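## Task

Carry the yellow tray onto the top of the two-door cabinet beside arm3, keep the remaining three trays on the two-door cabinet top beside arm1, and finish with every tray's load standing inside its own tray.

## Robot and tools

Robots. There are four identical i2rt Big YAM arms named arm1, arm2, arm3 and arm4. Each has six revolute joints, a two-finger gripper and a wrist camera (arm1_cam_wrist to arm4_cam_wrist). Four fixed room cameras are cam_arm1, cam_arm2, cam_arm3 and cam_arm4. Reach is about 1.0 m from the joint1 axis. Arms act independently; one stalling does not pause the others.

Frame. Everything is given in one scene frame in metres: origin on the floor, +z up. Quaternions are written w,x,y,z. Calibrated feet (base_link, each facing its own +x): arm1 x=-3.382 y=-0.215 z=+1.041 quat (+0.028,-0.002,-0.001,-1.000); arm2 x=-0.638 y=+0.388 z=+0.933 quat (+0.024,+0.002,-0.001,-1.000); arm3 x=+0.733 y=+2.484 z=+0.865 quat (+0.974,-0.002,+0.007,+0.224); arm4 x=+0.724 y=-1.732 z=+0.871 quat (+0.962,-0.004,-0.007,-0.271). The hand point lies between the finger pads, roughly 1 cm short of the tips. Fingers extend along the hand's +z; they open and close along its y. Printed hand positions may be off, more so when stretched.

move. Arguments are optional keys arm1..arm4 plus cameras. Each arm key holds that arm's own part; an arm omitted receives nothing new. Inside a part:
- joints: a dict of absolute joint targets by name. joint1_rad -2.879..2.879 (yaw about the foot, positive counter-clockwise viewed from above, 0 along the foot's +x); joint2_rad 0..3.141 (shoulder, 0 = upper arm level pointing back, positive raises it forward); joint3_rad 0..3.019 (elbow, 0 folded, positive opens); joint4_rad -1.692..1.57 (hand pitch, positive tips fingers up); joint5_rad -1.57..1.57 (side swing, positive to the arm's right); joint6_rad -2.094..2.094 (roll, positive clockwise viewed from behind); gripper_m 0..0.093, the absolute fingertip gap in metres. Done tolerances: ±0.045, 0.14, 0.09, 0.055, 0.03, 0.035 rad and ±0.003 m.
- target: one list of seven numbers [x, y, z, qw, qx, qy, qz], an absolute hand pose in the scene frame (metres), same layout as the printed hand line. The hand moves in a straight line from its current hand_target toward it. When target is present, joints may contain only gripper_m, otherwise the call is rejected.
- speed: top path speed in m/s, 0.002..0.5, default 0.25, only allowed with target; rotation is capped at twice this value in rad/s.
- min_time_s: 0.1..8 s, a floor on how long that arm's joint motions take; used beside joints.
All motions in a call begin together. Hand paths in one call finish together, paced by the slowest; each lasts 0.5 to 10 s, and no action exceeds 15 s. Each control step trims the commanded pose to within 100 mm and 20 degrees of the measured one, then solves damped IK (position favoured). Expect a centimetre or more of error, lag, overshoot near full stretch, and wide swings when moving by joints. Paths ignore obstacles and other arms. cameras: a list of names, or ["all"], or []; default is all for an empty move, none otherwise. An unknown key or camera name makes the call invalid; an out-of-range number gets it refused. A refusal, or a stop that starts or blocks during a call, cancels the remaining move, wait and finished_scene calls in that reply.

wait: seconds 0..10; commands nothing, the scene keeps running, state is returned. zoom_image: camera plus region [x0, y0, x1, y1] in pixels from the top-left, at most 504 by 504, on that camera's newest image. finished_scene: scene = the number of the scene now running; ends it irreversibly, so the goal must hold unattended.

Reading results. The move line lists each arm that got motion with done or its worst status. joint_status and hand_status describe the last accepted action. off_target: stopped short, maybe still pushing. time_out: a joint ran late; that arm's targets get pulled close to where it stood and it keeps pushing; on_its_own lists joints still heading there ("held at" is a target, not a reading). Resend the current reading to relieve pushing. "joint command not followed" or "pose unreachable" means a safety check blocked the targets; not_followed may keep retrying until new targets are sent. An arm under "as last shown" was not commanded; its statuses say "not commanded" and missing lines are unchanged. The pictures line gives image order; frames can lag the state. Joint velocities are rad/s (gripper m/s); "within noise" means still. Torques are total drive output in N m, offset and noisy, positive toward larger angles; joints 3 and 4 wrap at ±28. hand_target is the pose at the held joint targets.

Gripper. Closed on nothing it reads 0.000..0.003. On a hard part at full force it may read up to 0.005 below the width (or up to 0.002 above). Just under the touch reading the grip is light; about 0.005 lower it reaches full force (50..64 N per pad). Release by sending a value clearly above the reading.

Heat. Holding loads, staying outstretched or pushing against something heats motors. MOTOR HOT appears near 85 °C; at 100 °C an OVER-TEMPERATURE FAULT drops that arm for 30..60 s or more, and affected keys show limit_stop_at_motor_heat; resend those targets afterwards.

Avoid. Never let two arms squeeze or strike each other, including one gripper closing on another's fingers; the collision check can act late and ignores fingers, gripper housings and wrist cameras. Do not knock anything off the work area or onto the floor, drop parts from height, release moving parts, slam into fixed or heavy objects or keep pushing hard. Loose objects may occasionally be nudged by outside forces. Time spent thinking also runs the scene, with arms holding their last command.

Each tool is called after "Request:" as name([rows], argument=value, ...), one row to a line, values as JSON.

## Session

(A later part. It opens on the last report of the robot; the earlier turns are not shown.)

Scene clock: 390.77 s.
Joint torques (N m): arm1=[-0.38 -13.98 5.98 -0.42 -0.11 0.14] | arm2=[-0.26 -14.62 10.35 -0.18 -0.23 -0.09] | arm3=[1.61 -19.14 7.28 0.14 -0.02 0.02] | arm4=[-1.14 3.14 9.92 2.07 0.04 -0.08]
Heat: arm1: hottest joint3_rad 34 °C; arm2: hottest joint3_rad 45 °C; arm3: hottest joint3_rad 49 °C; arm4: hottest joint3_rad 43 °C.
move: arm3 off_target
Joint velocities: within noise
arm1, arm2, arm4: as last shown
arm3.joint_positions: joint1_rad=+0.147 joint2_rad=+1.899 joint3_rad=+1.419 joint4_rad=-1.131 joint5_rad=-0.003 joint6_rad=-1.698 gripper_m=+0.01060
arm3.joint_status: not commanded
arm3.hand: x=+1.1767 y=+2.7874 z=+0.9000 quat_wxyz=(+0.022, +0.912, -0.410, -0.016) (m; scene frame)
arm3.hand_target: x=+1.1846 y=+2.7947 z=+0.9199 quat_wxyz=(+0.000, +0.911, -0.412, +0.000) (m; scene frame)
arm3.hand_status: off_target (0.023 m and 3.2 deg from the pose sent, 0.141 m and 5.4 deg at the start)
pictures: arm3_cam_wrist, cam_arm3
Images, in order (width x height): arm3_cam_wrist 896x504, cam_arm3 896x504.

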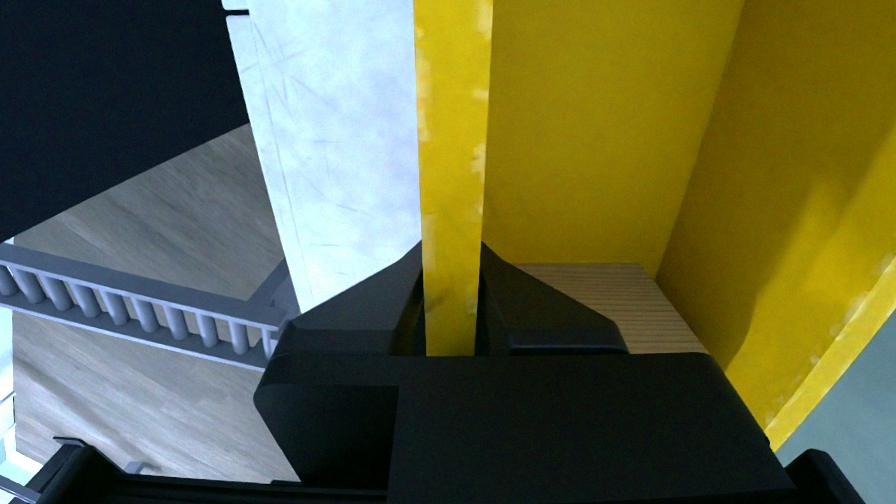

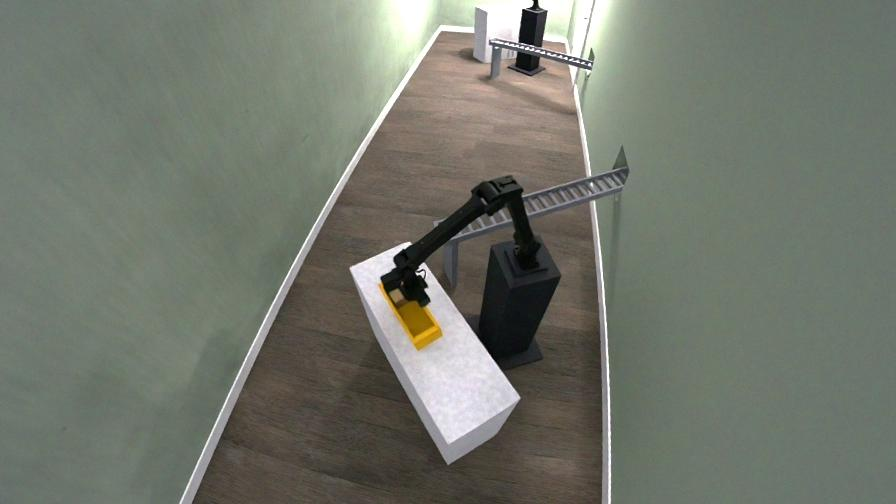

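Request:
move(arm3={"target":[1.175,2.79,0.86,0,0.911,-0.412,0],"speed":0.1})

Request:
move(arm3={"target":[1.175,2.79,0.81,0,0.911,-0.412,0],"speed":0.07}, cameras=["arm3_cam_wrist","cam_arm3"])

Request:
zoom_image(camera="cam_arm3", region=[340, 220, 540, 420])

Scene clock: 395.87 s.
Joint torques (N m): arm1=[-0.38 -13.98 6.05 -0.39 -0.11 0.14] | arm2=[-0.21 -14.8 10.28 -0.25 -0.24 -0.11] | arm3=[1.61 -17.96 6.42 0.23 0.04 0.04] | arm4=[-0.91 3.37 9.92 1.99 0.06 -0.07]
Heat: arm1: hottest joint3_rad 34 °C; arm2: hottest joint3_rad 45 °C; arm3: hottest joint3_rad 49 °C; arm4: hottest joint3_rad 43 °C.
move: arm3 off_target
Joint velocities: within noise
arm1, arm2, arm4: as last shown
arm3.joint_positions: joint1_rad=+0.147 joint2_rad=+1.946 joint3_rad=+1.327 joint4_rad=-0.981 joint5_rad=-0.003 joint6_rad=-1.694 gripper_m=+0.01060
arm3.joint_status: not commanded
arm3.hand: x=+1.1682 y=+2.7819 z=+0.8459 quat_wxyz=(+0.017, +0.911, -0.411, -0.014) (m; scene frame)
arm3.hand_target: x=+1.1748 y=+2.7898 z=+0.8600 quat_wxyz=(+0.000, +0.911, -0.412, +0.000) (m; scene frame)
arm3.hand_status: off_target (0.018 m and 2.5 deg from the pose sent, 0.040 m and 3.1 deg at the start)
pictures: none

Scene clock: 397.17 s.
Joint torques (N m): arm1=[-0.32 -13.86 5.98 -0.36 -0.11 0.14] | arm2=[0.09 -14.8 10.26 -0.2 -0.23 -0.12] | arm3=[1.73 -13.39 5.05 0.21 0.06 0.05] | arm4=[-0.26 3.37 10.09 1.87 0.04 -0.08]
Heat: arm1: hottest joint3_rad 34 °C; arm2: hottest joint3_rad 45 °C; arm3: hottest joint3_rad 49 °C; arm4: hottest joint3_rad 43 °C.
move: arm3 off_target
Joint velocities: within noise
arm1.joint_positions: joint1_rad=-1.586 joint2_rad=+1.466 joint3_rad=+1.184 joint4_rad=-1.279 joint5_rad=+0.004 joint6_rad=-1.574 gripper_m=+0.00046
arm1.joint_status: not commanded
arm1.hand: x=-3.3974 y=+0.2044 z=+1.1998 quat_wxyz=(+0.004, -1.000, -0.022, +0.000) (m; scene frame)
arm1.hand_target: x=-3.4000 y=+0.2000 z=+1.1999 quat_wxyz=(+0.000, -1.000, -0.020, +0.000) (m; scene frame)
arm1.hand_status: not commanded
arm2.joint_positions: joint1_rad=-1.030 joint2_rad=+1.831 joint3_rad=+1.214 joint4_rad=-0.970 joint5_rad=+0.000 joint6_rad=-1.573 gripper_m=+0.04993
arm2.joint_status: not commanded
arm2.hand: x=-0.9114 y=+0.7974 z=+0.9404 quat_wxyz=(-0.010, -0.956, -0.292, -0.004) (m; scene frame)
arm2.hand_target: x=-0.9147 y=+0.8097 z=+0.9501 quat_wxyz=(+0.000, -0.955, -0.295, +0.000) (m; scene frame)
arm2.hand_status: not commanded
arm3.joint_positions: joint1_rad=+0.147 joint2_rad=+1.964 joint3_rad=+1.313 joint4_rad=-0.869 joint5_rad=-0.003 joint6_rad=-1.694 gripper_m=+0.01060
arm3.joint_status: not commanded
arm3.hand: x=+1.1831 y=+2.7922 z=+0.8319 quat_wxyz=(-0.017, +0.911, -0.411, +0.007) (m; scene frame)
arm3.hand_target: x=+1.1745 y=+2.7895 z=+0.8107 quat_wxyz=(+0.000, +0.911, -0.412, +0.000) (m; scene frame)
arm3.hand_status: off_target (0.023 m and 2.1 deg from the pose sent, 0.037 m and 2.5 deg at the start)
arm4.joint_positions: joint1_rad=+0.611 joint2_rad=+0.619 joint3_rad=+1.338 joint4_rad=-1.545 joint5_rad=+0.202 joint6_rad=+0.301 gripper_m=+0.09396
arm4.joint_status: not commanded
arm4.hand: x=+0.9262 y=-1.7486 z=+1.3507 quat_wxyz=(-0.379, -0.145, -0.914, +0.032) (m; scene frame)
arm4.hand_target: x=+0.9249 y=-1.7486 z=+1.3599 quat_wxyz=(-0.389, -0.145, -0.909, +0.029) (m; scene frame)
arm4.hand_status: not commanded
pictures: arm3_cam_wrist, cam_arm3
Images, in order (width x height): arm3_cam_wrist 896x504, cam_arm3 896x504.

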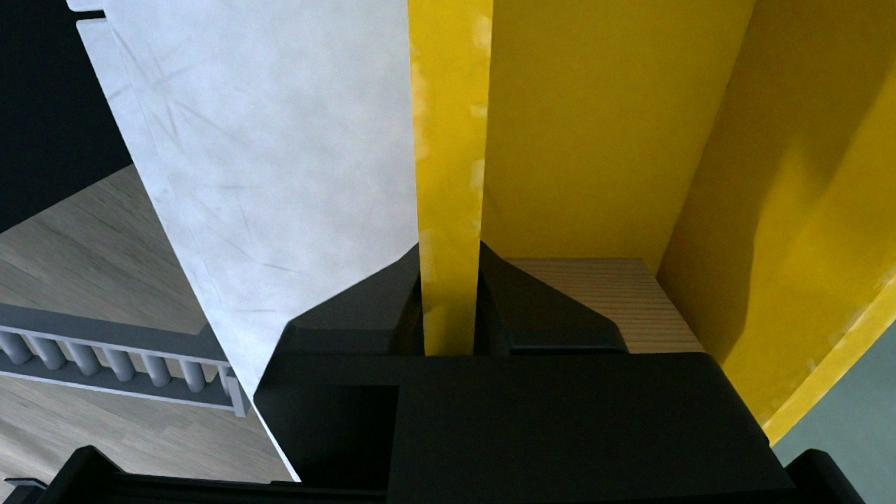

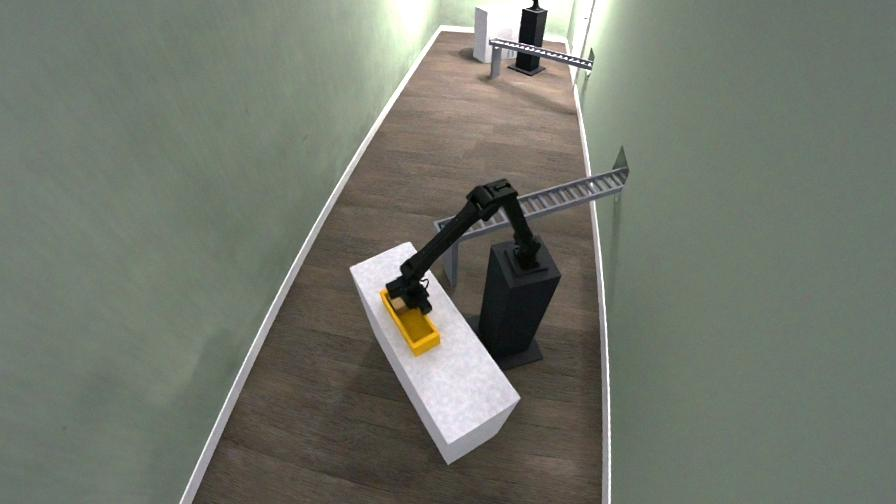

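Scaled by 2.520 from the camera's 896x504 image, which has a finer 1280x720 frame.

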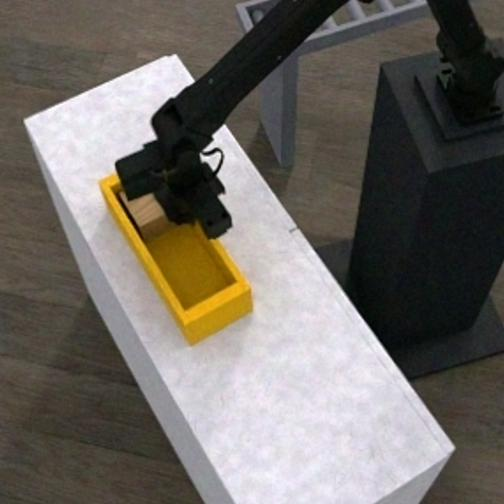

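Supported. Release and retreat.

Request:
move(arm3={"target":[1.178,2.79,0.825,0,0.911,-0.412,0],"speed":0.05})

Request:
move(arm3={"joints":{"gripper_m":0.045}})

Request:
move(arm3={"target":[1.178,2.795,1.05,0,0.911,-0.412,0],"speed":0.2}, cameras=["arm3_cam_wrist","cam_arm3","cam_arm1"])

Request:
zoom_image(camera="cam_arm3", region=[340, 220, 540, 420])

Scene clock: 402.00 s.
Joint torques (N m): arm1=[-0.26 -13.68 6.04 -0.39 -0.11 0.15] | arm2=[-0.26 -14.74 10.32 -0.18 -0.23 -0.11] | arm3=[1.26 -15.21 6.35 -0.92 0.06 0] | arm4=[-1.26 4.07 9.98 1.88 0.04 -0.07]
Heat: arm1: hottest joint3_rad 34 °C; arm2: hottest joint3_rad 45 °C; arm3: hottest joint3_rad 49 °C; arm4: hottest joint3_rad 43 °C.
move: arm3 done
Joint velocities: within noise
arm1, arm2, arm4: as last shown
arm3.joint_positions: joint1_rad=+0.147 joint2_rad=+1.964 joint3_rad=+1.313 joint4_rad=-0.875 joint5_rad=-0.003 joint6_rad=-1.694 gripper_m=+0.01060
arm3.joint_status: not commanded
arm3.hand: x=+1.1819 y=+2.7913 z=+0.8319 quat_wxyz=(-0.014, +0.911, -0.411, +0.005) (m; scene frame)
arm3.hand_target: x=+1.1780 y=+2.7899 z=+0.8251 quat_wxyz=(+0.000, +0.911, -0.412, +0.000) (m; scene frame)
arm3.hand_status: done (0.008 m and 1.7 deg from the pose sent, 0.009 m and 2.1 deg at the start)
pictures: none

Scene clock: 402.63 s.
Joint torques (N m): arm1=[-0.38 -13.98 6 -0.36 -0.09 0.15] | arm2=[-0.26 -14.45 10.32 -0.16 -0.23 -0.1] | arm3=[1.49 -15.33 6.32 -0.44 -0.07 0.01] | arm4=[-0.85 3.66 10 2.02 0.1 -0.11]
Heat: arm1: hottest joint3_rad 34 °C; arm2: hottest joint3_rad 45 °C; arm3: hottest joint3_rad 49 °C; arm4: hottest joint3_rad 43 °C.
move: arm3 done
Joint velocities: within noise
arm1, arm2, arm4: as last shown
arm3.joint_positions: joint1_rad=+0.147 joint2_rad=+1.969 joint3_rad=+1.313 joint4_rad=-0.886 joint5_rad=-0.001 joint6_rad=-1.694 gripper_m=+0.04486
arm3.joint_status: all done
arm3.hand: x=+1.1791 y=+2.7889 z=+0.8292 quat_wxyz=(-0.007, +0.911, -0.411, +0.002) (m; scene frame)
arm3.hand_target: x=+1.1780 y=+2.7899 z=+0.8251 quat_wxyz=(+0.000, +0.911, -0.412, +0.000) (m; scene frame)
arm3.hand_status: not commanded
pictures: none

Scene clock: 404.60 s.
Joint torques (N m): arm1=[-0.56 -13.92 6.01 -0.32 -0.1 0.15] | arm2=[-0.21 -14.68 10.26 -0.25 -0.25 -0.11] | arm3=[1.96 -17.08 11.48 -0.62 -0.09 0.05] | arm4=[-1.03 4.25 10.06 1.76 0.01 -0.08]
Heat: arm1: hottest joint3_rad 34 °C; arm2: hottest joint3_rad 45 °C; arm3: hottest joint3_rad 49 °C; arm4: hottest joint3_rad 43 °C.
move: arm3 off_target
Joint velocities: within noise
arm1, arm2, arm4: as last shown
arm3.joint_positions: joint1_rad=+0.149 joint2_rad=+1.767 joint3_rad=+1.563 joint4_rad=-1.415 joint5_rad=-0.001 joint6_rad=-1.689 gripper_m=+0.04498
arm3.joint_status: not commanded
arm3.hand: x=+1.1674 y=+2.7816 z=+1.0211 quat_wxyz=(+0.026, +0.910, -0.413, -0.018) (m; scene frame)
arm3.hand_target: x=+1.1767 y=+2.7942 z=+1.0502 quat_wxyz=(-0.001, +0.911, -0.412, +0.000) (m; scene frame)
arm3.hand_status: off_target (0.034 m and 3.6 deg from the pose sent, 0.221 m and 0.8 deg at the start)
pictures: arm3_cam_wrist, cam_arm1, cam_arm3
Images, in order (width x height): arm3_cam_wrist 896x504, cam_arm1 896x504, cam_arm3 896x504.

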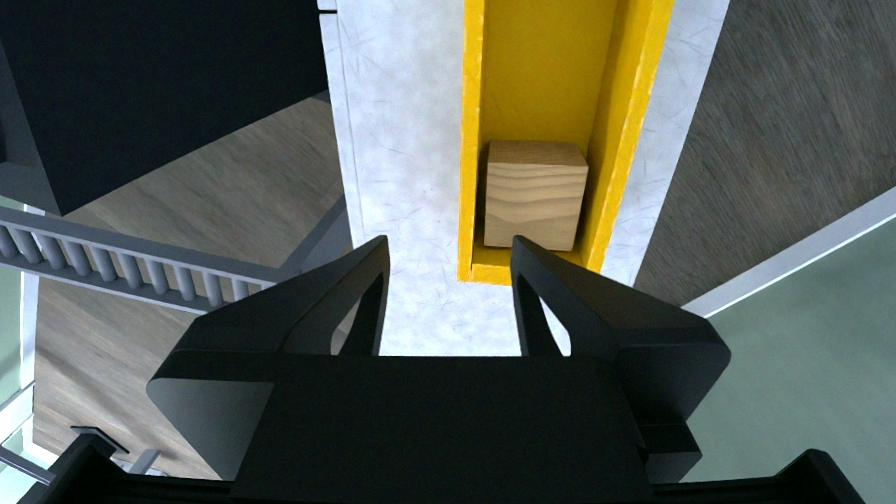

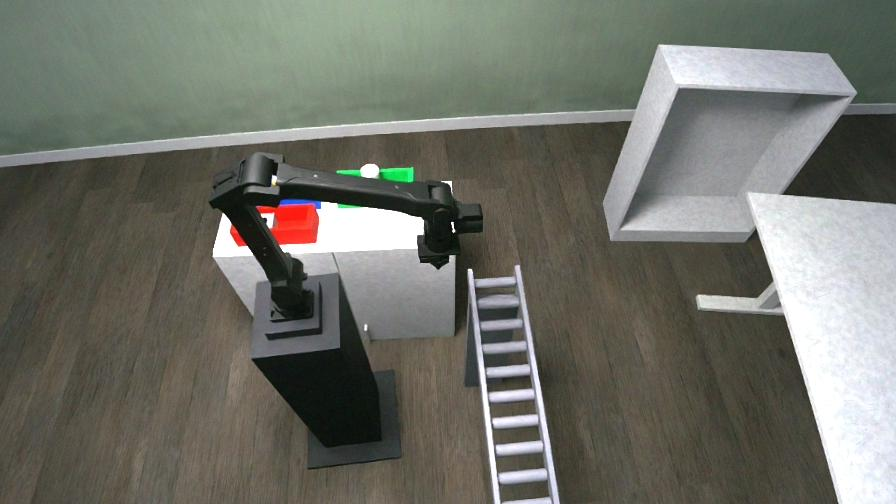

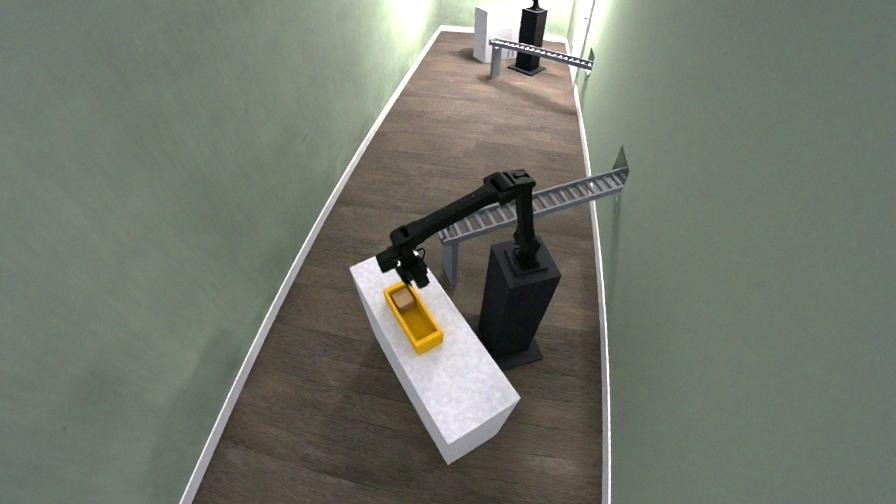

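Scaled by 2.520 from the camera's 896x504 image, which has a finer 1280x720 frame.

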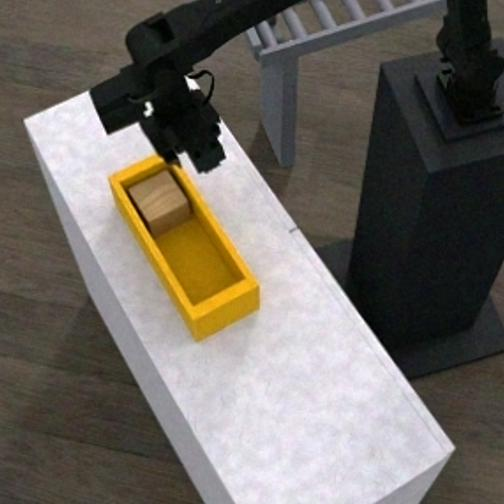

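Done.

Request:
finished_scene(scene=1)

The scene is finished: the task was done.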